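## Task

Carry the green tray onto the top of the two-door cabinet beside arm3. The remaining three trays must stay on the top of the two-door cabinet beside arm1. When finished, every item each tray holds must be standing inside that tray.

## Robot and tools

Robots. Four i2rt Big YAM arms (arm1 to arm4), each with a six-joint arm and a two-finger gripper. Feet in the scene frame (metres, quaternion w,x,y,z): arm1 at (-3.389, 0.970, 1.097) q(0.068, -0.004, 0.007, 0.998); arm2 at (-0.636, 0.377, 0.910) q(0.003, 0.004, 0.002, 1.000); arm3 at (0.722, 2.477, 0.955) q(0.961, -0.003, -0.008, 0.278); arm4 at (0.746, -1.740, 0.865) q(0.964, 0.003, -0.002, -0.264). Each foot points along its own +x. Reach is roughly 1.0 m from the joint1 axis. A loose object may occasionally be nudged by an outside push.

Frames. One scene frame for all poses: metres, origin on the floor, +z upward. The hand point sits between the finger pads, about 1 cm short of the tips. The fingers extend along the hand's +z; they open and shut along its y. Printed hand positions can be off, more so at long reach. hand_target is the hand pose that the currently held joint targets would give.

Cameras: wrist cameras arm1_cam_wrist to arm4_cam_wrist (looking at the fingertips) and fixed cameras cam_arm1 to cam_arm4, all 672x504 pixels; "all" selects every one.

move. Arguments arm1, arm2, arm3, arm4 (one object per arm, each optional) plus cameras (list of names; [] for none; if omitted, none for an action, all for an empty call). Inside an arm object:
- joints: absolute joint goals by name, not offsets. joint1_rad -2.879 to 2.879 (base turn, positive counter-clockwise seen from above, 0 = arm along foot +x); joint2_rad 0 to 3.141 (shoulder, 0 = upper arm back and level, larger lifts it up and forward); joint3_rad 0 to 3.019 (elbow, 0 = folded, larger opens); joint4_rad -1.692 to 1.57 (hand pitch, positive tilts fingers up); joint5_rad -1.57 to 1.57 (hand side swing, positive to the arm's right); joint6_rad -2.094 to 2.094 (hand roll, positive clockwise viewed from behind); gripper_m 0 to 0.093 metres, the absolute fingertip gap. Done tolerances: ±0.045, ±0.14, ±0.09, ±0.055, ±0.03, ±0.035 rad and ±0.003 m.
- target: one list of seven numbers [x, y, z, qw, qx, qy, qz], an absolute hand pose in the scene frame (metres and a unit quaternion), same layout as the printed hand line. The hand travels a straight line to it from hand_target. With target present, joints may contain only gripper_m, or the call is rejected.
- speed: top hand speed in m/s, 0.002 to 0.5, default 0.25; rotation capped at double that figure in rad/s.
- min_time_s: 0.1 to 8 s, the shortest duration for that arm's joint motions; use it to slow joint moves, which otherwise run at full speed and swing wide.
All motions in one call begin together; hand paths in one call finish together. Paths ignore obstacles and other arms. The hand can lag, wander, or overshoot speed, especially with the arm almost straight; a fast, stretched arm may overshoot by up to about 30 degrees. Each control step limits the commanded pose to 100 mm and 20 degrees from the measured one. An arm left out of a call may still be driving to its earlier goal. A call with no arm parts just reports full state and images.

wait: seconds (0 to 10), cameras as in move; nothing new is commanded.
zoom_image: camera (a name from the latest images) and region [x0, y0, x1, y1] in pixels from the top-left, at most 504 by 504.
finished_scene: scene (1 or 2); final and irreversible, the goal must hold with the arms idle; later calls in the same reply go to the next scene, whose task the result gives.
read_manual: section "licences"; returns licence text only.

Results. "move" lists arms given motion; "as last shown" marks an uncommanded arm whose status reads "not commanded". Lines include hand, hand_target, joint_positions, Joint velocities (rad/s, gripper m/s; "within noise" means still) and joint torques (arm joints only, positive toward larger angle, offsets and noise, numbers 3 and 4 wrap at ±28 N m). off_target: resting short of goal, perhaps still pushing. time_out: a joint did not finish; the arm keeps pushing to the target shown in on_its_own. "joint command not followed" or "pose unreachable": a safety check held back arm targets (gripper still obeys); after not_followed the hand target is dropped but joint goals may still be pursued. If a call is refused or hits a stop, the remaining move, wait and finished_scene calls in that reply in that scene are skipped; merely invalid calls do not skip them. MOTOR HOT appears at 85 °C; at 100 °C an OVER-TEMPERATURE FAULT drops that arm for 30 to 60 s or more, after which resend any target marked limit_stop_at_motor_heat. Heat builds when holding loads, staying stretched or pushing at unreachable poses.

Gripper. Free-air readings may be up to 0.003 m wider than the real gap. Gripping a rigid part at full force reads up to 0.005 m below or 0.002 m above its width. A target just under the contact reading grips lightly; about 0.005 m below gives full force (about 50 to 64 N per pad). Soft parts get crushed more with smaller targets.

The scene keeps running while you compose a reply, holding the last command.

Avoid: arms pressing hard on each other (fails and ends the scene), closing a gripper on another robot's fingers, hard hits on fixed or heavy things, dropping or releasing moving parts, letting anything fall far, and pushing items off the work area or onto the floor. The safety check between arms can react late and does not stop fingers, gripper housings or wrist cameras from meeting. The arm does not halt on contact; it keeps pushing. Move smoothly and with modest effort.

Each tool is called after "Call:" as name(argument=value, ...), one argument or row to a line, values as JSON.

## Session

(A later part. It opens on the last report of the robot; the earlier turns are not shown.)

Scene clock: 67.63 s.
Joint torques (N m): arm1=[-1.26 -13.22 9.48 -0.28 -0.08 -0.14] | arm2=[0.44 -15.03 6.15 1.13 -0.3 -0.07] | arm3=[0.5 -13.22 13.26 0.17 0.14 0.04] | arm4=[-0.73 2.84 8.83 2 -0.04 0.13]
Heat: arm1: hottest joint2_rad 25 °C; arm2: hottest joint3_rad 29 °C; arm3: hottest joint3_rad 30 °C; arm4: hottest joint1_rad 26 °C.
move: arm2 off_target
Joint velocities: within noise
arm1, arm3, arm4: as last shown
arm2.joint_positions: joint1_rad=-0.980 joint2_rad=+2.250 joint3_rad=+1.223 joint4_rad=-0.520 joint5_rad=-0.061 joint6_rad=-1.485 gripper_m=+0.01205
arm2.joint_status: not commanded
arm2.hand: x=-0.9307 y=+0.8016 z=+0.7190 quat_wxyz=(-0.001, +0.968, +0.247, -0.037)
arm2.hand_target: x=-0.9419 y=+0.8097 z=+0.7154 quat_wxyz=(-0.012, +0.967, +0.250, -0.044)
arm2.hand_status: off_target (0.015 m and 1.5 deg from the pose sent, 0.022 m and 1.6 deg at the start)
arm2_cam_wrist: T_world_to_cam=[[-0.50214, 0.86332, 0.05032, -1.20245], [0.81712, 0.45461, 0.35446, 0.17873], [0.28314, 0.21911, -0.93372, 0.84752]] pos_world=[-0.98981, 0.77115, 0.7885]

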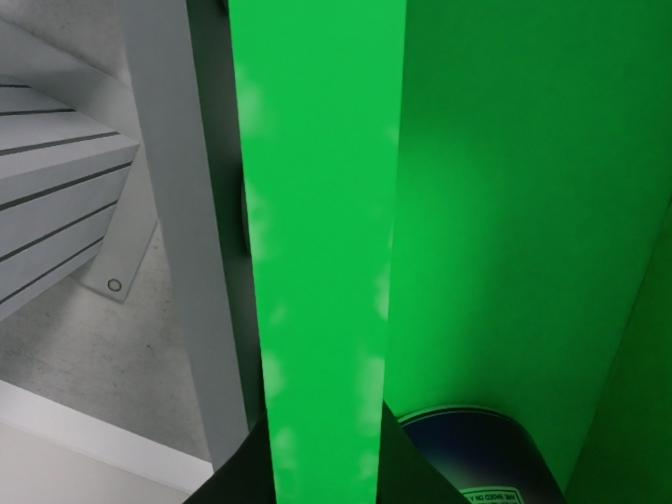

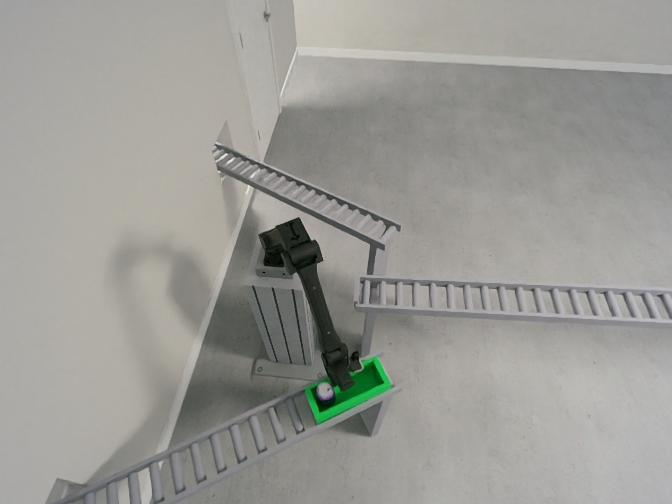

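Call:
move(
  arm2={"target":[-0.940,0.812,0.775,-0.018,0.968,0.25,-0.05],"speed":0.1},
)

Call:
move(
  arm2={"target":[-0.930,0.788,0.765,-0.018,0.968,0.25,-0.05],"speed":0.1},
  cameras=["arm2_cam_wrist","cam_arm2"],
)

Call:
zoom_image(
  camera="cam_arm2",
  region=[290, 330, 410, 440],
)

Scene clock: 70.17 s.
Joint torques (N m): arm1=[-1.2 -13.27 9.47 -0.29 -0.08 -0.14] | arm2=[-0.15 -20.19 5.44 0.31 -0.07 -0.13] | arm3=[0.56 -12.98 13.29 0.18 0.13 0.03] | arm4=[-0.73 2.78 8.81 2 -0.05 0.12]
Heat: arm1: hottest joint2_rad 25 °C; arm2: hottest joint3_rad 29 °C; arm3: hottest joint3_rad 30 °C; arm4: hottest joint1_rad 26 °C.
move: arm2 off_target
Joint velocities: within noise
arm1, arm3, arm4: as last shown
arm2.joint_positions: joint1_rad=-0.980 joint2_rad=+2.192 joint3_rad=+1.204 joint4_rad=-0.585 joint5_rad=-0.075 joint6_rad=-1.486 gripper_m=+0.01205
arm2.joint_status: not commanded
arm2.hand: x=-0.9274 y=+0.7925 z=+0.7431 quat_wxyz=(+0.014, +0.968, +0.247, -0.039)
arm2.hand_target: x=-0.9396 y=+0.8114 z=+0.7746 quat_wxyz=(-0.018, +0.967, +0.250, -0.050)
arm2.hand_status: off_target (0.039 m and 3.9 deg from the pose sent, 0.058 m and 2.5 deg at the start)
pictures: none

Scene clock: 71.20 s.
Joint torques (N m): arm1=[-1.2 -13.22 9.47 -0.29 -0.08 -0.14] | arm2=[0.56 -19.25 3.96 0.51 -0.08 0.1] | arm3=[0.5 -13.1 13.27 0.2 0.13 0.05] | arm4=[-0.73 2.84 8.81 2.02 -0.04 0.13]
Heat: arm1: hottest joint2_rad 25 °C; arm2: hottest joint3_rad 29 °C; arm3: hottest joint3_rad 30 °C; arm4: hottest joint1_rad 26 °C.
move: arm2 off_target
Joint velocities: within noise
arm1, arm3, arm4: as last shown
arm2.joint_positions: joint1_rad=-0.979 joint2_rad=+2.171 joint3_rad=+1.140 joint4_rad=-0.520 joint5_rad=-0.075 joint6_rad=-1.498 gripper_m=+0.01205
arm2.joint_status: not commanded
arm2.hand: x=-0.9201 y=+0.7805 z=+0.7404 quat_wxyz=(+0.003, +0.966, +0.254, -0.043)
arm2.hand_target: x=-0.9299 y=+0.7878 z=+0.7642 quat_wxyz=(-0.018, +0.967, +0.250, -0.050)
arm2.hand_status: off_target (0.028 m and 2.6 deg from the pose sent, 0.023 m and 3.9 deg at the start)
arm2_cam_wrist: T_world_to_cam=[[-0.51406, 0.85654, 0.04564, -1.18219], [0.81372, 0.47014, 0.34181, 0.1662], [0.27131, 0.21285, -0.93866, 0.8669]] pos_world=[-0.97815, 0.74994, 0.81088]

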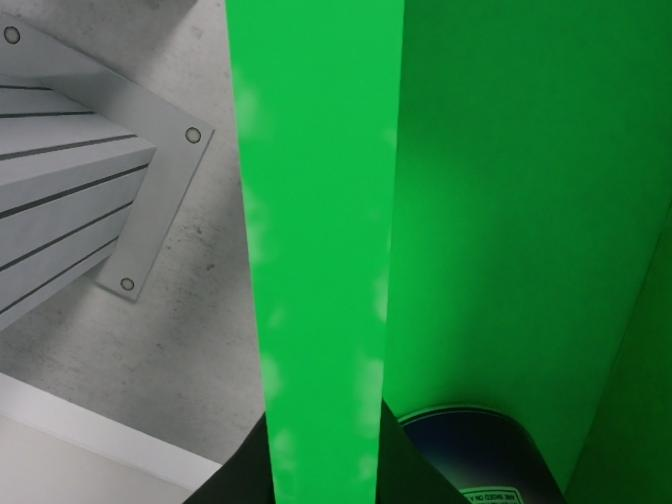

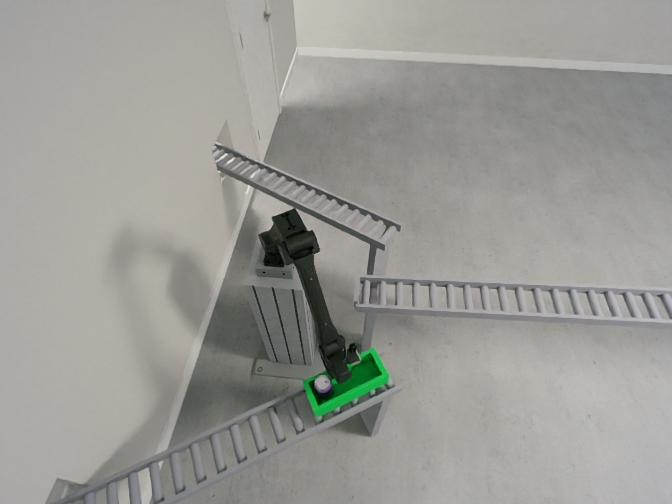

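Scaled by 4.200 from the camera's image (finer frame: 960x720).

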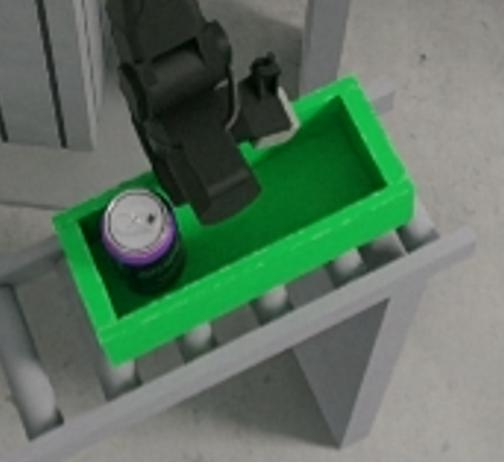

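Call:
move(
  arm2={"target":[-0.936,0.798,0.760,-0.018,0.968,0.25,-0.05],"speed":0.1},
  cameras=["arm2_cam_wrist","cam_arm2"],
)

Call:
zoom_image(
  camera="cam_arm2",
  region=[290, 330, 410, 440],
)

Scene clock: 72.93 s.
Joint torques (N m): arm1=[-1.26 -13.22 9.47 -0.28 -0.08 -0.14] | arm2=[0.5 -17.44 6.61 -0.03 -0.08 0.09] | arm3=[0.38 -13.1 13.26 0.17 0.14 0.05] | arm4=[-0.73 2.78 8.83 2.02 -0.04 0.13]
Heat: arm1: hottest joint2_rad 25 °C; arm2: hottest joint3_rad 29 °C; arm3: hottest joint3_rad 30 °C; arm4: hottest joint1_rad 26 °C.
move: arm2 off_target
Joint velocities: within noise
arm1.joint_positions: joint1_rad=+1.814 joint2_rad=+1.990 joint3_rad=+1.352 joint4_rad=-0.950 joint5_rad=+0.009 joint6_rad=+1.653 gripper_m=+0.03196
arm1.joint_status: not commanded
arm1.hand: x=-3.3326 y=+0.4323 z=+1.0787 quat_wxyz=(-0.001, +1.000, +0.012, -0.002)
arm1.hand_target: x=-3.3399 y=+0.4253 z=+1.0800 quat_wxyz=(+0.000, +1.000, +0.008, +0.000)
arm1.hand_status: not commanded
arm2.joint_positions: joint1_rad=-0.979 joint2_rad=+2.171 joint3_rad=+1.140 joint4_rad=-0.520 joint5_rad=-0.075 joint6_rad=-1.498 gripper_m=+0.01205
arm2.joint_status: not commanded
arm2.hand: x=-0.9200 y=+0.7804 z=+0.7404 quat_wxyz=(+0.003, +0.966, +0.254, -0.043)
arm2.hand_target: x=-0.9357 y=+0.7973 z=+0.7602 quat_wxyz=(-0.018, +0.967, +0.250, -0.050)
arm2.hand_status: off_target (0.031 m and 2.6 deg from the pose sent, 0.031 m and 2.6 deg at the start)
arm3.joint_positions: joint1_rad=-1.146 joint2_rad=+1.659 joint3_rad=+1.436 joint4_rad=-1.409 joint5_rad=+0.005 joint6_rad=+0.044 gripper_m=+0.09398
arm3.joint_status: not commanded
arm3.hand: x=+1.1197 y=+2.2119 z=+1.1323 quat_wxyz=(+0.022, -0.308, -0.951, -0.007)
arm3.hand_target: x=+1.1293 y=+2.2005 z=+1.1502 quat_wxyz=(+0.000, -0.317, -0.948, +0.000)
arm3.hand_status: not commanded
arm4.joint_positions: joint1_rad=-0.546 joint2_rad=+0.615 joint3_rad=+1.544 joint4_rad=-1.256 joint5_rad=-0.261 joint6_rad=-0.380 gripper_m=+0.09396
arm4.joint_status: not commanded
arm4.hand: x=+0.8807 y=-1.9065 z=+1.4980 quat_wxyz=(-0.502, -0.207, -0.782, +0.305)
arm4.hand_target: x=+0.8787 y=-1.9030 z=+1.5070 quat_wxyz=(-0.508, -0.204, -0.777, +0.311)
arm4.hand_status: not commanded
arm2_cam_wrist: T_world_to_cam=[[-0.51406, 0.85654, 0.04564, -1.18205], [0.81372, 0.47014, 0.34181, 0.1662], [0.27131, 0.21285, -0.93866, 0.8668]] pos_world=[-0.97805, 0.74984, 0.81078]

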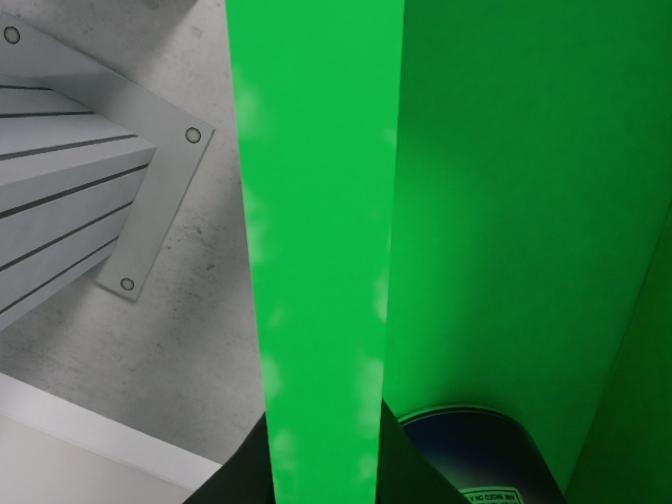

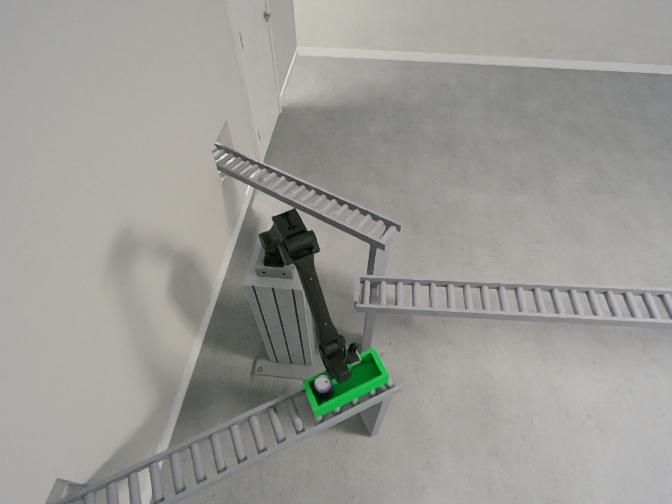

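Scaled by 4.200 from the camera's image (finer frame: 960x720).

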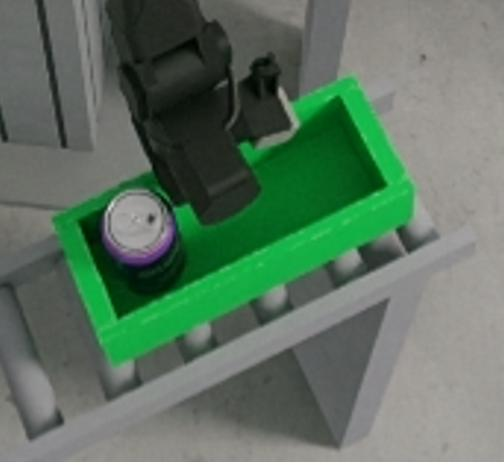

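Stiction; larger excursion.

Call:
move(
  arm2={"target":[-0.947,0.815,0.775,-0.016,0.968,0.248,-0.048],"speed":0.12},
  cameras=["cam_arm2"],
)

Call:
zoom_image(
  camera="cam_arm2",
  region=[290, 330, 410, 440],
)

Scene clock: 74.43 s.
Joint torques (N m): arm1=[-1.26 -13.22 9.47 -0.29 -0.08 -0.14] | arm2=[0.5 -17.96 8.84 0.24 0.02 -0.03] | arm3=[0.32 -12.98 13.27 0.24 0.13 0.05] | arm4=[-0.73 2.84 8.81 2 -0.04 0.13]
Heat: arm1: hottest joint2_rad 25 °C; arm2: hottest joint3_rad 29 °C; arm3: hottest joint3_rad 30 °C; arm4: hottest joint1_rad 26 °C.
move: arm2 off_target
Joint velocities: within noise
arm1, arm3, arm4: as last shown
arm2.joint_positions: joint1_rad=-0.979 joint2_rad=+2.171 joint3_rad=+1.175 joint4_rad=-0.603 joint5_rad=-0.075 joint6_rad=-1.483 gripper_m=+0.01205
arm2.joint_status: not commanded
arm2.hand: x=-0.9200 y=+0.7803 z=+0.7477 quat_wxyz=(+0.026, +0.968, +0.246, -0.035)
arm2.hand_target: x=-0.9460 y=+0.8133 z=+0.7768 quat_wxyz=(-0.016, +0.967, +0.248, -0.048)
arm2.hand_status: off_target (0.052 m and 5.0 deg from the pose sent, 0.056 m and 2.4 deg at the start)

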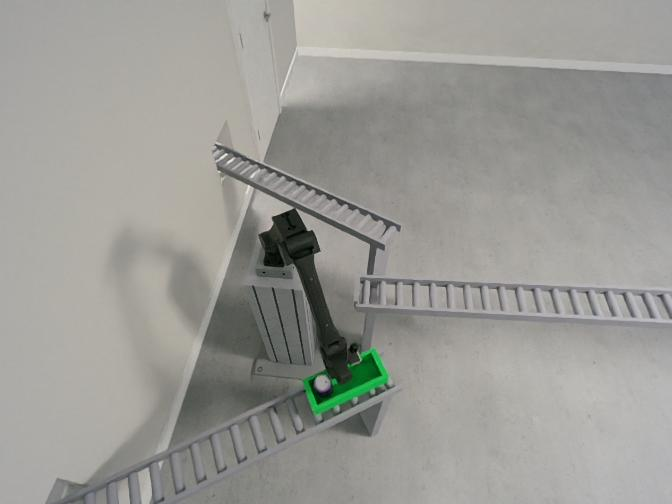

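Scaled by 4.200 from the camera's image (finer frame: 960x720).

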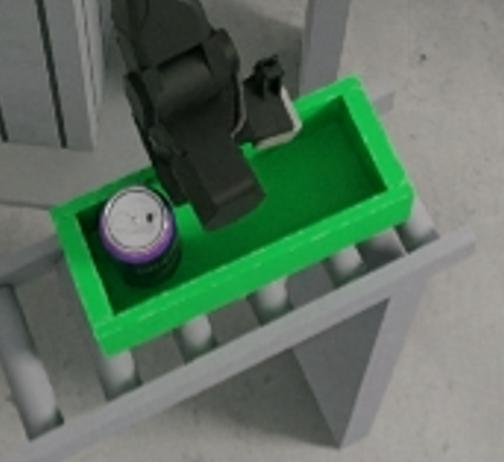

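Call:
move(
  arm2={"target":[-0.946,0.813,0.752,-0.016,0.968,0.248,-0.048],"speed":0.08},
  cameras=["cam_arm2","arm2_cam_wrist"],
)

Call:
zoom_image(
  camera="cam_arm2",
  region=[290, 330, 410, 440],
)

Scene clock: 75.77 s.
Joint torques (N m): arm1=[-1.2 -13.22 9.47 -0.29 -0.08 -0.14] | arm2=[0.44 -16.03 8.46 1.13 -0.21 -0.13] | arm3=[0.32 -13.1 13.3 0.24 0.14 0.03] | arm4=[-0.73 2.78 8.81 2.02 -0.04 0.13]
Heat: arm1: hottest joint2_rad 25 °C; arm2: hottest joint3_rad 29 °C; arm3: hottest joint3_rad 31 °C; arm4: hottest joint1_rad 26 °C.
move: arm2 off_target
Joint velocities: within noise
arm1, arm3, arm4: as last shown
arm2.joint_positions: joint1_rad=-0.978 joint2_rad=+2.188 joint3_rad=+1.178 joint4_rad=-0.582 joint5_rad=-0.068 joint6_rad=-1.474 gripper_m=+0.01205
arm2.joint_status: not commanded
arm2.hand: x=-0.9202 y=+0.7818 z=+0.7396 quat_wxyz=(+0.022, +0.969, +0.243, -0.032)
arm2.hand_target: x=-0.9451 y=+0.8116 z=+0.7541 quat_wxyz=(-0.016, +0.967, +0.248, -0.048)
arm2.hand_status: off_target (0.042 m and 4.8 deg from the pose sent, 0.042 m and 5.1 deg at the start)
pictures: arm2_cam_wrist, cam_arm2
arm2_cam_wrist: T_world_to_cam=[[-0.49542, 0.86865, 0.003, -1.1441], [0.81392, 0.46299, 0.35097, 0.16495], [0.30348, 0.17632, -0.93638, 0.92234]] pos_world=[-0.98098, 0.75483, 0.80921]

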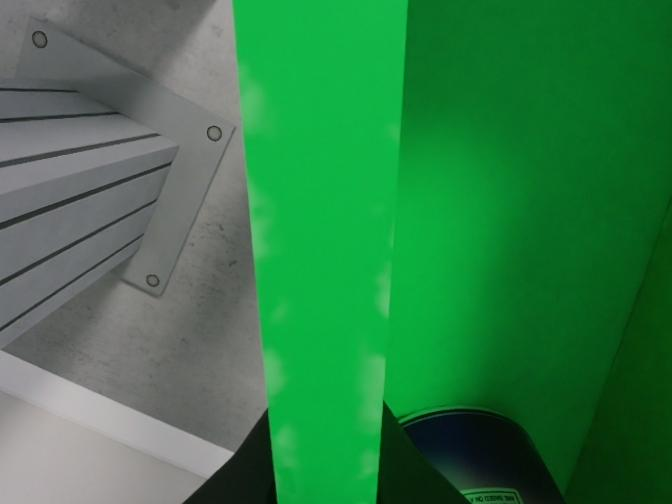

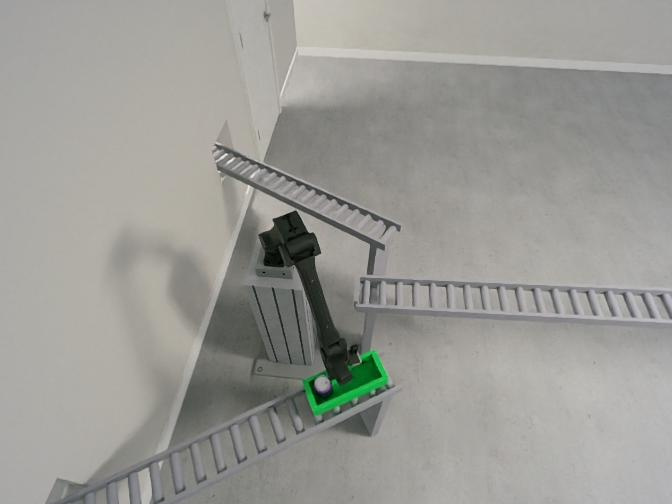

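Scaled by 4.200 from the camera's image (finer frame: 960x720).

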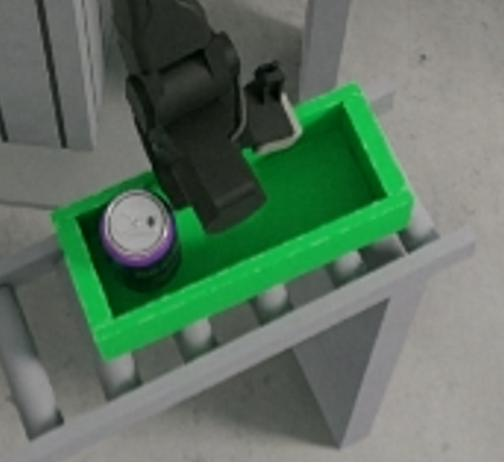

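Call:
move(
  arm2={"target":[-0.942,0.812,0.85,-0.02,0.968,0.25,-0.05],"speed":0.15},
)

Call:
move(
  arm2={"target":[-0.938,0.805,0.79,-0.02,0.968,0.25,-0.05],"speed":0.12},
  cameras=["cam_arm2","arm2_cam_wrist"],
)

Call:
zoom_image(
  camera="cam_arm2",
  region=[290, 330, 410, 440],
)

Scene clock: 77.77 s.
Joint torques (N m): arm1=[-1.2 -13.22 9.47 -0.29 -0.08 -0.15] | arm2=[0.09 -18.84 8.72 0.25 -0.06 -0.19] | arm3=[0.5 -12.98 13.24 0.2 0.13 0.04] | arm4=[-0.73 2.84 8.81 2 -0.04 0.13]
Heat: arm1: hottest joint2_rad 25 °C; arm2: hottest joint3_rad 29 °C; arm3: hottest joint3_rad 31 °C; arm4: hottest joint1_rad 26 °C.
move: arm2 off_target
Joint velocities: within noise
arm1, arm3, arm4: as last shown
arm2.joint_positions: joint1_rad=-0.978 joint2_rad=+2.027 joint3_rad=+1.178 joint4_rad=-0.738 joint5_rad=-0.073 joint6_rad=-1.474 gripper_m=+0.01205
arm2.joint_status: not commanded
arm2.hand: x=-0.9225 y=+0.7847 z=+0.8171 quat_wxyz=(+0.020, +0.969, +0.243, -0.036)
arm2.hand_target: x=-0.9411 y=+0.8106 z=+0.8507 quat_wxyz=(-0.020, +0.967, +0.250, -0.050)
arm2.hand_status: off_target (0.047 m and 5.0 deg from the pose sent, 0.116 m and 5.3 deg at the start)
pictures: none

Scene clock: 79.07 s.
Joint torques (N m): arm1=[-1.26 -13.22 9.48 -0.29 -0.08 -0.14] | arm2=[0.15 -18.14 5.87 0.96 -0.06 -0.19] | arm3=[0.5 -13.04 13.23 0.17 0.14 0.04] | arm4=[-0.73 2.84 8.83 2 -0.04 0.13]
Heat: arm1: hottest joint2_rad 25 °C; arm2: hottest joint3_rad 29 °C; arm3: hottest joint3_rad 31 °C; arm4: hottest joint1_rad 26 °C.
move: arm2 off_target
Joint velocities: within noise
arm1, arm3, arm4: as last shown
arm2.joint_positions: joint1_rad=-0.978 joint2_rad=+2.125 joint3_rad=+1.174 joint4_rad=-0.617 joint5_rad=-0.073 joint6_rad=-1.474 gripper_m=+0.01205
arm2.joint_status: not commanded
arm2.hand: x=-0.9249 y=+0.7877 z=+0.7692 quat_wxyz=(+0.011, +0.969, +0.243, -0.039)
arm2.hand_target: x=-0.9377 y=+0.8047 z=+0.7904 quat_wxyz=(-0.020, +0.967, +0.250, -0.050)
arm2.hand_status: off_target (0.030 m and 3.9 deg from the pose sent, 0.037 m and 5.0 deg at the start)
pictures: arm2_cam_wrist, cam_arm2
arm2_cam_wrist: T_world_to_cam=[[-0.49529, 0.8683, 0.02739, -1.16997], [0.82018, 0.45698, 0.34419, 0.17144], [0.28634, 0.19294, -0.9385, 0.92307]] pos_world=[-0.9844, 0.75944, 0.83934]

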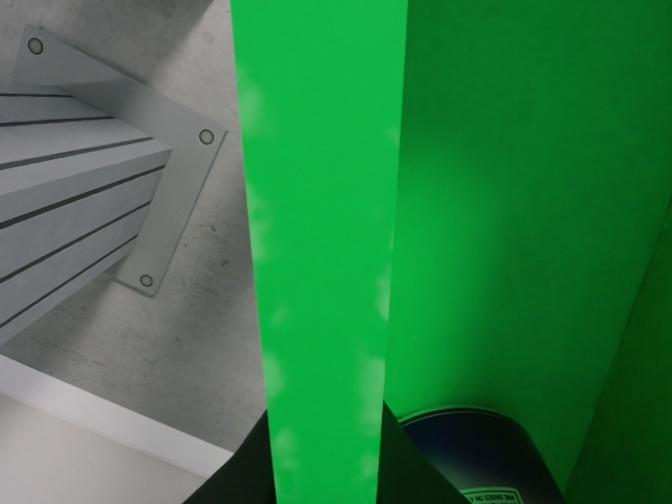

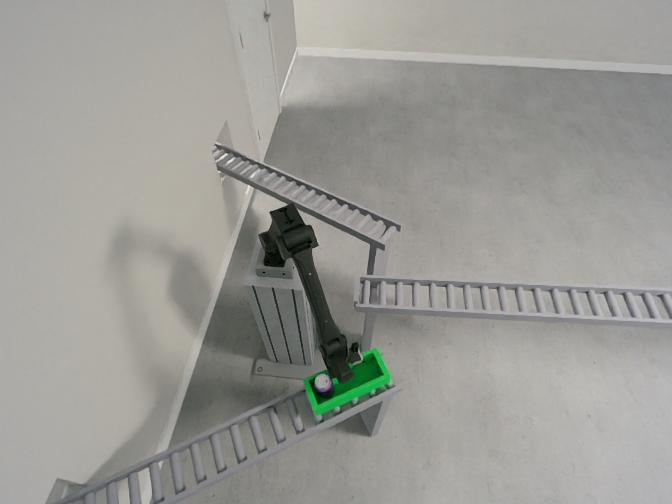

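Scaled by 4.200 from the camera's image (finer frame: 960x720).

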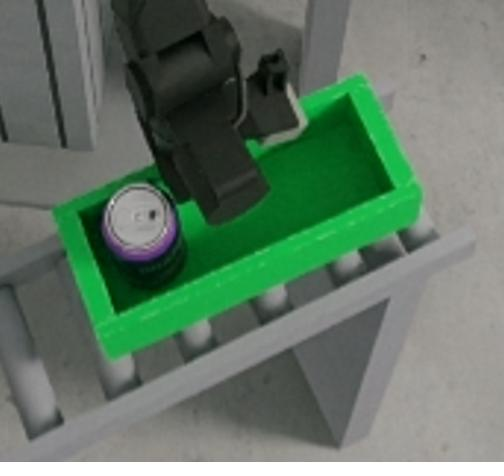

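Call:
move(
  arm2={"target":[-0.938,0.805,0.745,-0.018,0.9665,0.254,-0.048],"speed":0.08},
  cameras=["cam_arm2","arm2_cam_wrist"],
)

Call:
zoom_image(
  camera="cam_arm2",
  region=[290, 330, 410, 440],
)

Scene clock: 80.60 s.
Joint torques (N m): arm1=[-1.2 -13.22 9.47 -0.29 -0.08 -0.14] | arm2=[0.15 -17.61 6.15 0.77 0 -0.09] | arm3=[0.5 -13.1 13.29 0.23 0.13 0.03] | arm4=[-0.73 2.84 8.81 2 -0.04 0.13]
Heat: arm1: hottest joint2_rad 25 °C; arm2: hottest joint3_rad 29 °C; arm3: hottest joint3_rad 31 °C; arm4: hottest joint1_rad 26 °C.
move: arm2 off_target
Joint velocities: within noise
arm1, arm3, arm4: as last shown
arm2.joint_positions: joint1_rad=-0.978 joint2_rad=+2.211 joint3_rad=+1.174 joint4_rad=-0.531 joint5_rad=-0.073 joint6_rad=-1.494 gripper_m=+0.01205
arm2.joint_status: not commanded
arm2.hand: x=-0.9230 y=+0.7841 z=+0.7281 quat_wxyz=(+0.011, +0.967, +0.252, -0.039)
arm2.hand_target: x=-0.9377 y=+0.8045 z=+0.7456 quat_wxyz=(-0.018, +0.966, +0.254, -0.048)
arm2.hand_status: off_target (0.031 m and 3.5 deg from the pose sent, 0.033 m and 3.8 deg at the start)
pictures: arm2_cam_wrist, cam_arm2
arm2_cam_wrist: T_world_to_cam=[[-0.51165, 0.85873, 0.02818, -1.17297], [0.8115, 0.47221, 0.34422, 0.16559], [0.28229, 0.19899, -0.93846, 0.8761]] pos_world=[-0.98184, 0.75474, 0.79824]

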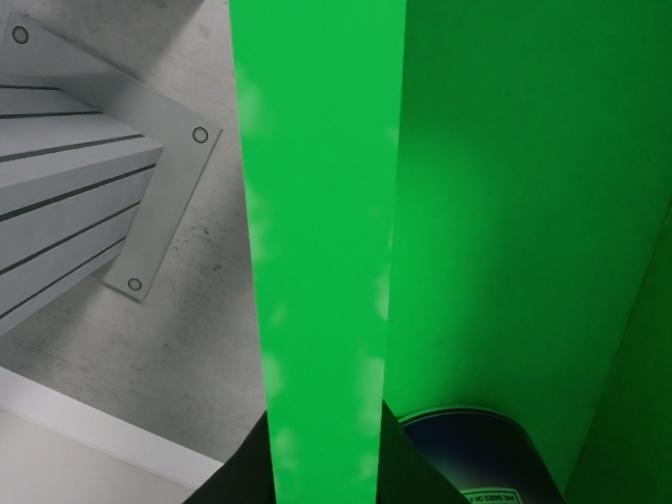

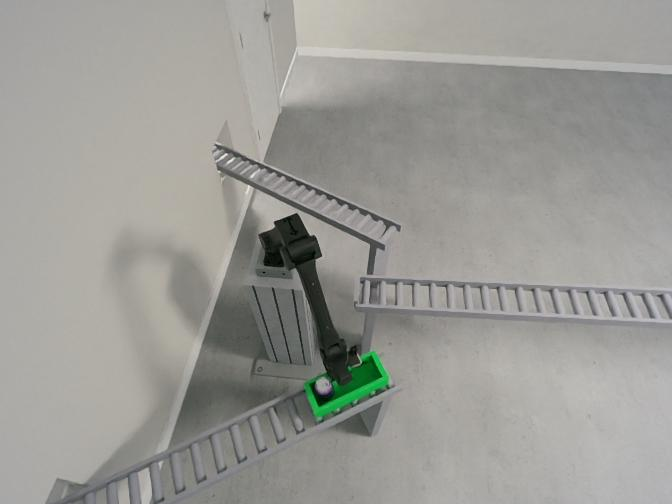

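Scaled by 4.200 from the camera's image (finer frame: 960x720).

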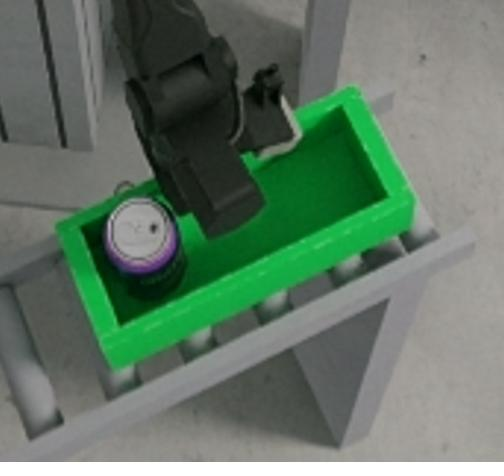

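Call:
move(
  arm2={"target":[-0.946,0.820,0.81,-0.02,0.9665,0.252,-0.05],"speed":0.12},
)

Call:
move(
  arm2={"target":[-0.9435,0.8145,0.75,-0.02,0.9665,0.252,-0.048],"speed":0.1},
  cameras=["cam_arm2","arm2_cam_wrist"],
)

Call:
zoom_image(
  camera="cam_arm2",
  region=[290, 330, 410, 440],
)

Scene clock: 82.60 s.
Joint torques (N m): arm1=[-1.2 -13.22 9.47 -0.31 -0.08 -0.14] | arm2=[-0.15 -19.55 9.18 0.17 -0.07 -0.03] | arm3=[0.44 -13.22 13.27 0.18 0.12 0.04] | arm4=[-0.73 2.84 8.81 2 -0.04 0.13]
Heat: arm1: hottest joint2_rad 25 °C; arm2: hottest joint3_rad 29 °C; arm3: hottest joint3_rad 31 °C; arm4: hottest joint1_rad 26 °C.
move: arm2 off_target
Joint velocities: within noise
arm1, arm3, arm4: as last shown
arm2.joint_positions: joint1_rad=-0.978 joint2_rad=+2.126 joint3_rad=+1.177 joint4_rad=-0.665 joint5_rad=-0.074 joint6_rad=-1.498 gripper_m=+0.01205
arm2.joint_status: not commanded
arm2.hand: x=-0.9190 y=+0.7785 z=+0.7693 quat_wxyz=(+0.033, +0.966, +0.254, -0.032)
arm2.hand_target: x=-0.9443 y=+0.8176 z=+0.8116 quat_wxyz=(-0.020, +0.966, +0.252, -0.050)
arm2.hand_status: off_target (0.064 m and 6.5 deg from the pose sent, 0.092 m and 3.8 deg at the start)
pictures: none

Scene clock: 83.73 s.
Joint torques (N m): arm1=[-1.26 -13.22 9.47 -0.29 -0.08 -0.14] | arm2=[0.03 -16.03 8.01 1.32 0 -0.05] | arm3=[0.5 -13.04 13.26 0.21 0.13 0.04] | arm4=[-0.73 2.84 8.83 2 -0.04 0.13]
Heat: arm1: hottest joint2_rad 25 °C; arm2: hottest joint3_rad 29 °C; arm3: hottest joint3_rad 31 °C; arm4: hottest joint1_rad 26 °C.
move: arm2 off_target
Joint velocities: within noise
arm1, arm3, arm4: as last shown
arm2.joint_positions: joint1_rad=-0.978 joint2_rad=+2.190 joint3_rad=+1.179 joint4_rad=-0.573 joint5_rad=-0.072 joint6_rad=-1.494 gripper_m=+0.01205
arm2.joint_status: not commanded
arm2.hand: x=-0.9223 y=+0.7836 z=+0.7392 quat_wxyz=(+0.018, +0.967, +0.252, -0.036)
arm2.hand_target: x=-0.9427 y=+0.8133 z=+0.7520 quat_wxyz=(-0.020, +0.966, +0.252, -0.048)
arm2.hand_status: off_target (0.039 m and 4.6 deg from the pose sent, 0.048 m and 6.4 deg at the start)
pictures: arm2_cam_wrist, cam_arm2
arm2_cam_wrist: T_world_to_cam=[[-0.51259, 0.85853, 0.01346, -1.16238], [0.80793, 0.47696, 0.34606, 0.1531], [0.29068, 0.18826, -0.93812, 0.9024]] pos_world=[-0.98183, 0.75503, 0.80922]

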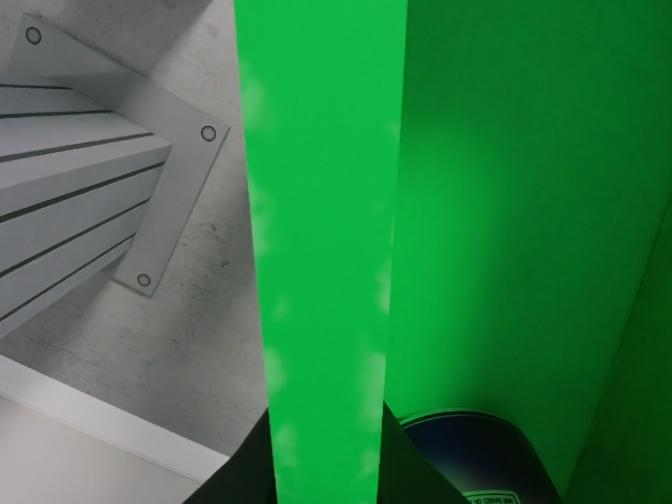

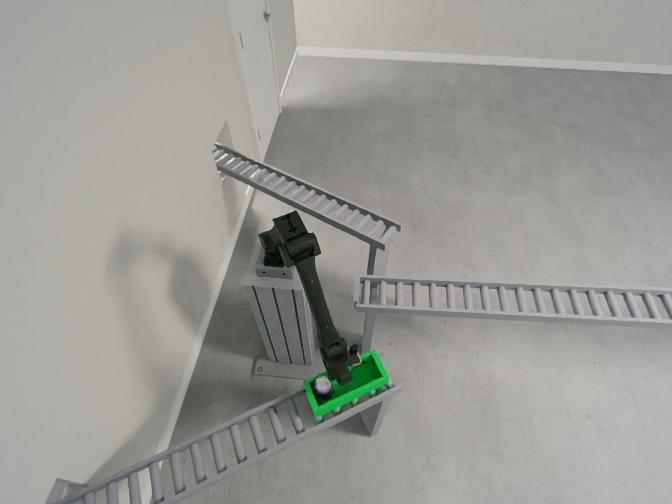

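Scaled by 4.200 from the camera's image (finer frame: 960x720).

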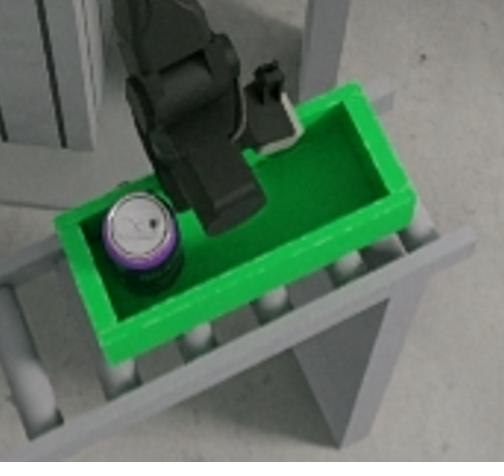

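Call:
move(
  arm2={"target":[-0.965,0.855,0.83,-0.02,0.9665,0.252,-0.05],"speed":0.12},
)

Call:
move(
  arm2={"target":[-0.945,0.820,0.775,-0.02,0.9665,0.252,-0.048],"speed":0.1},
  cameras=["cam_arm2","arm2_cam_wrist"],
)

Call:
zoom_image(
  camera="cam_arm2",
  region=[290, 330, 410, 440],
)

Scene clock: 85.80 s.
Joint torques (N m): arm1=[-1.26 -13.27 9.47 -0.29 -0.08 -0.14] | arm2=[-0.67 -20.42 10.19 0.16 -0.07 -0.13] | arm3=[0.56 -12.81 13.29 0.17 0.13 0.05] | arm4=[-0.73 2.78 8.81 2 -0.04 0.13]
Heat: arm1: hottest joint2_rad 25 °C; arm2: hottest joint3_rad 29 °C; arm3: hottest joint3_rad 31 °C; arm4: hottest joint1_rad 26 °C.
move: arm2 off_target
Joint velocities: within noise
arm1.joint_positions: joint1_rad=+1.814 joint2_rad=+1.990 joint3_rad=+1.352 joint4_rad=-0.950 joint5_rad=+0.009 joint6_rad=+1.653 gripper_m=+0.03196
arm1.joint_status: not commanded
arm1.hand: x=-3.3326 y=+0.4323 z=+1.0787 quat_wxyz=(-0.001, +1.000, +0.012, -0.002)
arm1.hand_target: x=-3.3399 y=+0.4253 z=+1.0800 quat_wxyz=(+0.000, +1.000, +0.008, +0.000)
arm1.hand_status: not commanded
arm2.joint_positions: joint1_rad=-0.978 joint2_rad=+2.159 joint3_rad=+1.314 joint4_rad=-0.772 joint5_rad=-0.074 joint6_rad=-1.494 gripper_m=+0.01205
arm2.joint_status: not commanded
arm2.hand: x=-0.9409 y=+0.8117 z=+0.7857 quat_wxyz=(+0.035, +0.967, +0.252, -0.031)
arm2.hand_target: x=-0.9630 y=+0.8522 z=+0.8318 quat_wxyz=(-0.020, +0.966, +0.252, -0.050)
arm2.hand_status: off_target (0.066 m and 6.6 deg from the pose sent, 0.123 m and 4.7 deg at the start)
arm3.joint_positions: joint1_rad=-1.146 joint2_rad=+1.659 joint3_rad=+1.436 joint4_rad=-1.409 joint5_rad=+0.005 joint6_rad=+0.044 gripper_m=+0.09398
arm3.joint_status: not commanded
arm3.hand: x=+1.1197 y=+2.2119 z=+1.1323 quat_wxyz=(+0.022, -0.308, -0.951, -0.007)
arm3.hand_target: x=+1.1293 y=+2.2005 z=+1.1502 quat_wxyz=(+0.000, -0.317, -0.948, +0.000)
arm3.hand_status: not commanded
arm4.joint_positions: joint1_rad=-0.546 joint2_rad=+0.615 joint3_rad=+1.544 joint4_rad=-1.256 joint5_rad=-0.261 joint6_rad=-0.380 gripper_m=+0.09396
arm4.joint_status: not commanded
arm4.hand: x=+0.8807 y=-1.9065 z=+1.4980 quat_wxyz=(-0.502, -0.207, -0.782, +0.305)
arm4.hand_target: x=+0.8787 y=-1.9030 z=+1.5070 quat_wxyz=(-0.508, -0.204, -0.777, +0.311)
arm4.hand_status: not commanded
pictures: none

Scene clock: 87.30 s.
Joint torques (N m): arm1=[-1.26 -13.22 9.47 -0.29 -0.08 -0.15] | arm2=[-0.15 -18.43 5.83 0.98 0.06 -0.08] | arm3=[0.44 -13.04 13.29 0.23 0.14 0.04] | arm4=[-0.73 2.78 8.81 2 -0.04 0.13]
Heat: arm1: hottest joint2_rad 25 °C; arm2: hottest joint3_rad 29 °C; arm3: hottest joint3_rad 31 °C; arm4: hottest joint1_rad 26 °C.
move: arm2 off_target
Joint velocities: within noise
arm1, arm3, arm4: as last shown
arm2.joint_positions: joint1_rad=-0.978 joint2_rad=+2.179 joint3_rad=+1.234 joint4_rad=-0.619 joint5_rad=-0.074 joint6_rad=-1.494 gripper_m=+0.01205
arm2.joint_status: not commanded
arm2.hand: x=-0.9349 y=+0.8023 z=+0.7563 quat_wxyz=(+0.009, +0.967, +0.253, -0.040)
arm2.hand_target: x=-0.9447 y=+0.8196 z=+0.7752 quat_wxyz=(-0.020, +0.966, +0.252, -0.048)
arm2.hand_status: off_target (0.028 m and 3.5 deg from the pose sent, 0.014 m and 6.6 deg at the start)
pictures: arm2_cam_wrist, cam_arm2
arm2_cam_wrist: T_world_to_cam=[[-0.51218, 0.85825, 0.03289, -1.1993], [0.81217, 0.47151, 0.34359, 0.15866], [0.27938, 0.20269, -0.93854, 0.89673]] pos_world=[-0.99364, 0.77274, 0.82655]

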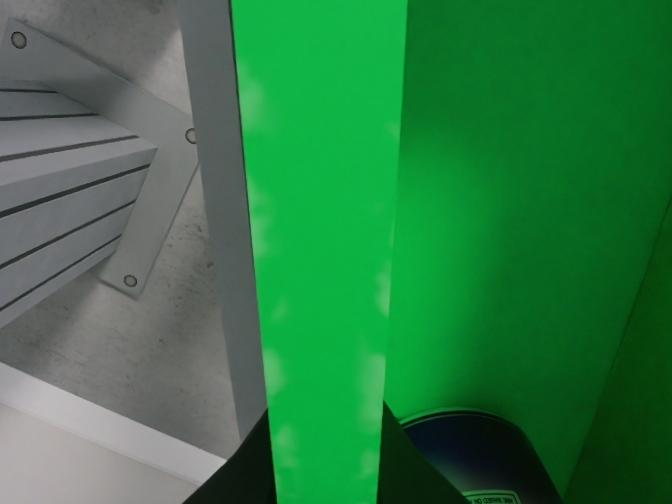

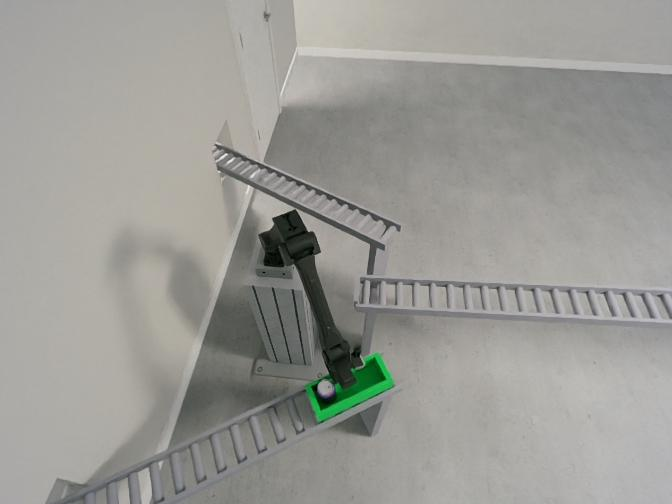

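Scaled by 4.200 from the camera's image (finer frame: 960x720).

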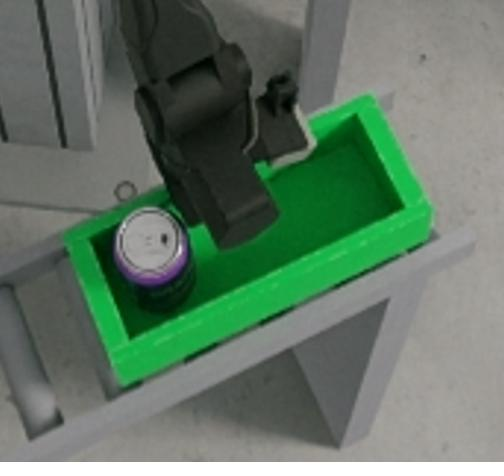

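Call:
move(
  arm2={"target":[-0.942,0.813,0.745,-0.018,0.9665,0.252,-0.046],"speed":0.07},
)

Call:
move(
  arm2={"target":[-0.941,0.811,0.722,-0.015,0.9665,0.252,-0.044],"speed":0.05},
  cameras=["cam_arm2","arm2_cam_wrist"],
)

Call:
zoom_image(
  camera="cam_arm2",
  region=[290, 330, 410, 440],
)

Scene clock: 89.37 s.
Joint torques (N m): arm1=[-1.26 -13.22 9.47 -0.29 -0.08 -0.14] | arm2=[0.03 -16.97 5.15 0.94 -0.01 -0.06] | arm3=[0.56 -13.04 13.26 0.18 0.13 0.03] | arm4=[-0.73 2.78 8.81 2 -0.05 0.13]
Heat: arm1: hottest joint2_rad 25 °C; arm2: hottest joint3_rad 29 °C; arm3: hottest joint3_rad 31 °C; arm4: hottest joint1_rad 26 °C.
move: arm2 off_target
Joint velocities: within noise
arm1, arm3, arm4: as last shown
arm2.joint_positions: joint1_rad=-0.978 joint2_rad=+2.211 joint3_rad=+1.227 joint4_rad=-0.553 joint5_rad=-0.069 joint6_rad=-1.493 gripper_m=+0.01205
arm2.joint_status: not commanded
arm2.hand: x=-0.9360 y=+0.8051 z=+0.7387 quat_wxyz=(-0.004, +0.967, +0.253, -0.042)
arm2.hand_target: x=-0.9419 y=+0.8129 z=+0.7451 quat_wxyz=(-0.018, +0.966, +0.252, -0.046)
arm2.hand_status: off_target (0.012 m and 1.7 deg from the pose sent, 0.017 m and 3.2 deg at the start)
pictures: none

Scene clock: 90.33 s.
Joint torques (N m): arm1=[-1.2 -13.22 9.47 -0.29 -0.08 -0.14] | arm2=[0.09 -14.1 5.61 0.98 -0.02 -0.05] | arm3=[0.56 -13.1 13.23 0.18 0.14 0.04] | arm4=[-0.73 2.84 8.81 2 -0.04 0.13]
Heat: arm1: hottest joint2_rad 25 °C; arm2: hottest joint3_rad 29 °C; arm3: hottest joint3_rad 31 °C; arm4: hottest joint1_rad 26 °C.
move: arm2 off_target
Joint velocities: within noise
arm1, arm3, arm4: as last shown
arm2.joint_positions: joint1_rad=-0.978 joint2_rad=+2.220 joint3_rad=+1.227 joint4_rad=-0.519 joint5_rad=-0.067 joint6_rad=-1.493 gripper_m=+0.01205
arm2.joint_status: not commanded
arm2.hand: x=-0.9390 y=+0.8102 z=+0.7347 quat_wxyz=(-0.016, +0.966, +0.253, -0.045)
arm2.hand_target: x=-0.9408 y=+0.8107 z=+0.7224 quat_wxyz=(-0.015, +0.967, +0.252, -0.044)
arm2.hand_status: off_target (0.013 m and 0.2 deg from the pose sent, 0.018 m and 1.3 deg at the start)
pictures: arm2_cam_wrist, cam_arm2
arm2_cam_wrist: T_world_to_cam=[[-0.50928, 0.85641, 0.08477, -1.24124], [0.82095, 0.4539, 0.34644, 0.18605], [0.25822, 0.24603, -0.93423, 0.81777]] pos_world=[-0.99605, 0.77737, 0.80475]

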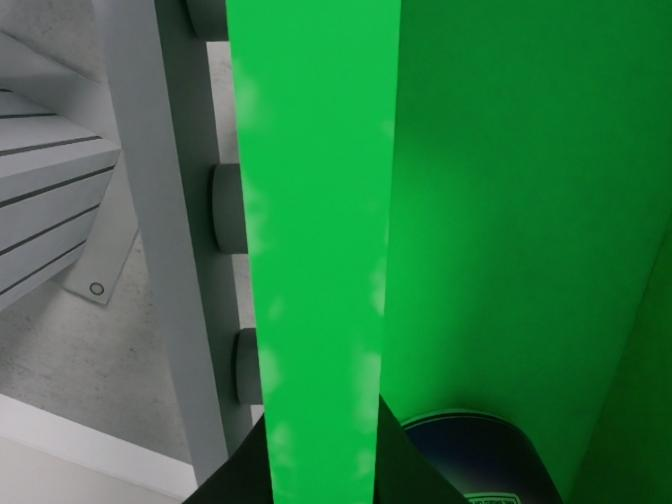

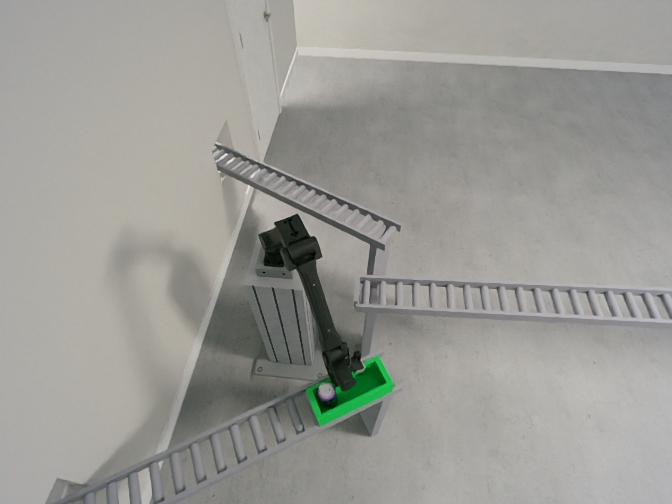

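Scaled by 4.200 from the camera's image (finer frame: 960x720).

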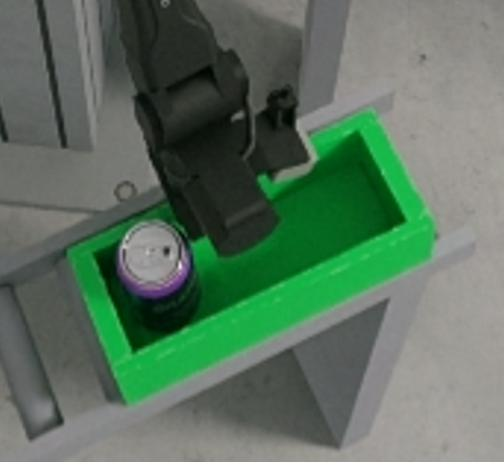

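Call:
move(
  arm2={"target":[-0.942,0.813,0.79,-0.02,0.9665,0.252,-0.048],"speed":0.1},
)

Call:
move(
  arm2={"target":[-0.934,0.800,0.755,-0.016,0.9665,0.252,-0.046],"speed":0.08},
  cameras=["cam_arm2","arm2_cam_wrist"],
)

Call:
zoom_image(
  camera="cam_arm2",
  region=[290, 330, 410, 440],
)

Scene clock: 92.50 s.
Joint torques (N m): arm1=[-1.26 -13.22 9.48 -0.29 -0.08 -0.14] | arm2=[0.03 -20.07 5.82 0.29 -0.06 -0.06] | arm3=[0.56 -13.22 13.27 0.17 0.14 0.04] | arm4=[-0.73 2.78 8.81 2 -0.05 0.13]
Heat: arm1: hottest joint2_rad 25 °C; arm2: hottest joint2_rad 29 °C; arm3: hottest joint3_rad 31 °C; arm4: hottest joint3_rad 27 °C.
move: arm2 off_target
Joint velocities: within noise
arm1, arm3, arm4: as last shown
arm2.joint_positions: joint1_rad=-0.978 joint2_rad=+2.163 joint3_rad=+1.205 joint4_rad=-0.614 joint5_rad=-0.070 joint6_rad=-1.493 gripper_m=+0.01205
arm2.joint_status: not commanded
arm2.hand: x=-0.9285 y=+0.7938 z=+0.7575 quat_wxyz=(+0.013, +0.967, +0.252, -0.037)
arm2.hand_target: x=-0.9416 y=+0.8124 z=+0.7895 quat_wxyz=(-0.020, +0.966, +0.252, -0.048)
arm2.hand_status: off_target (0.040 m and 4.0 deg from the pose sent, 0.056 m and 0.5 deg at the start)
pictures: none

Scene clock: 93.67 s.
Joint torques (N m): arm1=[-1.26 -13.22 9.48 -0.29 -0.08 -0.14] | arm2=[0.09 -17.67 5.19 0.98 -0.02 -0.05] | arm3=[0.44 -13.04 13.26 0.18 0.14 0.04] | arm4=[-0.73 2.78 8.81 2 -0.04 0.13]
Heat: arm1: hottest joint2_rad 25 °C; arm2: hottest joint2_rad 29 °C; arm3: hottest joint3_rad 31 °C; arm4: hottest joint3_rad 27 °C.
move: arm2 off_target
Joint velocities: within noise
arm1, arm3, arm4: as last shown
arm2.joint_positions: joint1_rad=-0.978 joint2_rad=+2.184 joint3_rad=+1.171 joint4_rad=-0.552 joint5_rad=-0.070 joint6_rad=-1.493 gripper_m=+0.01205
arm2.joint_status: not commanded
arm2.hand: x=-0.9231 y=+0.7855 z=+0.7400 quat_wxyz=(+0.009, +0.967, +0.252, -0.038)
arm2.hand_target: x=-0.9337 y=+0.7996 z=+0.7552 quat_wxyz=(-0.016, +0.966, +0.252, -0.046)
arm2.hand_status: off_target (0.024 m and 3.0 deg from the pose sent, 0.009 m and 3.5 deg at the start)
pictures: arm2_cam_wrist, cam_arm2
arm2_cam_wrist: T_world_to_cam=[[-0.51131, 0.85882, 0.03133, -1.17669], [0.81139, 0.47042, 0.34691, 0.16032], [0.2832, 0.2028, -0.93737, 0.88418]] pos_world=[-0.98213, 0.75584, 0.81005]

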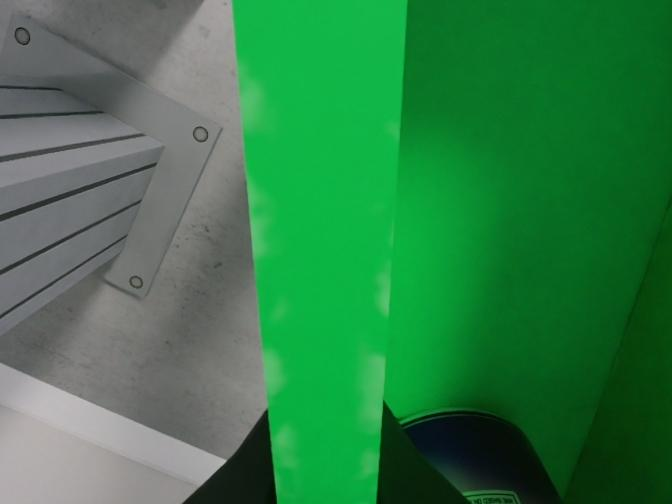

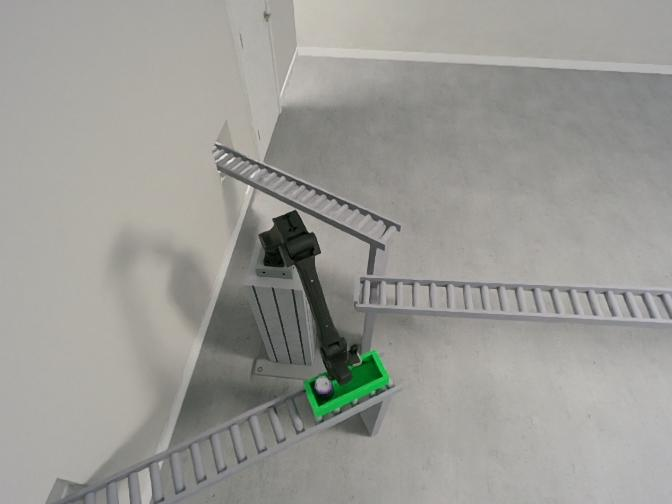

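Scaled by 4.200 from the camera's image (finer frame: 960x720).

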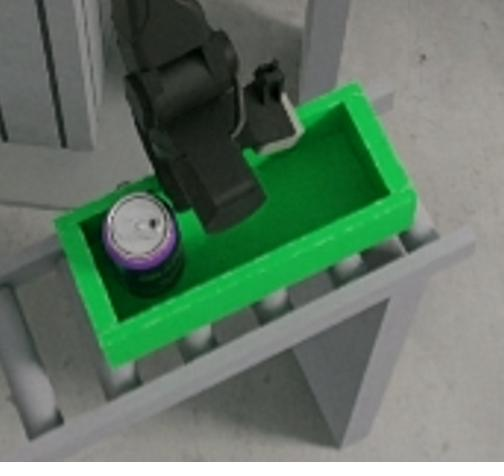

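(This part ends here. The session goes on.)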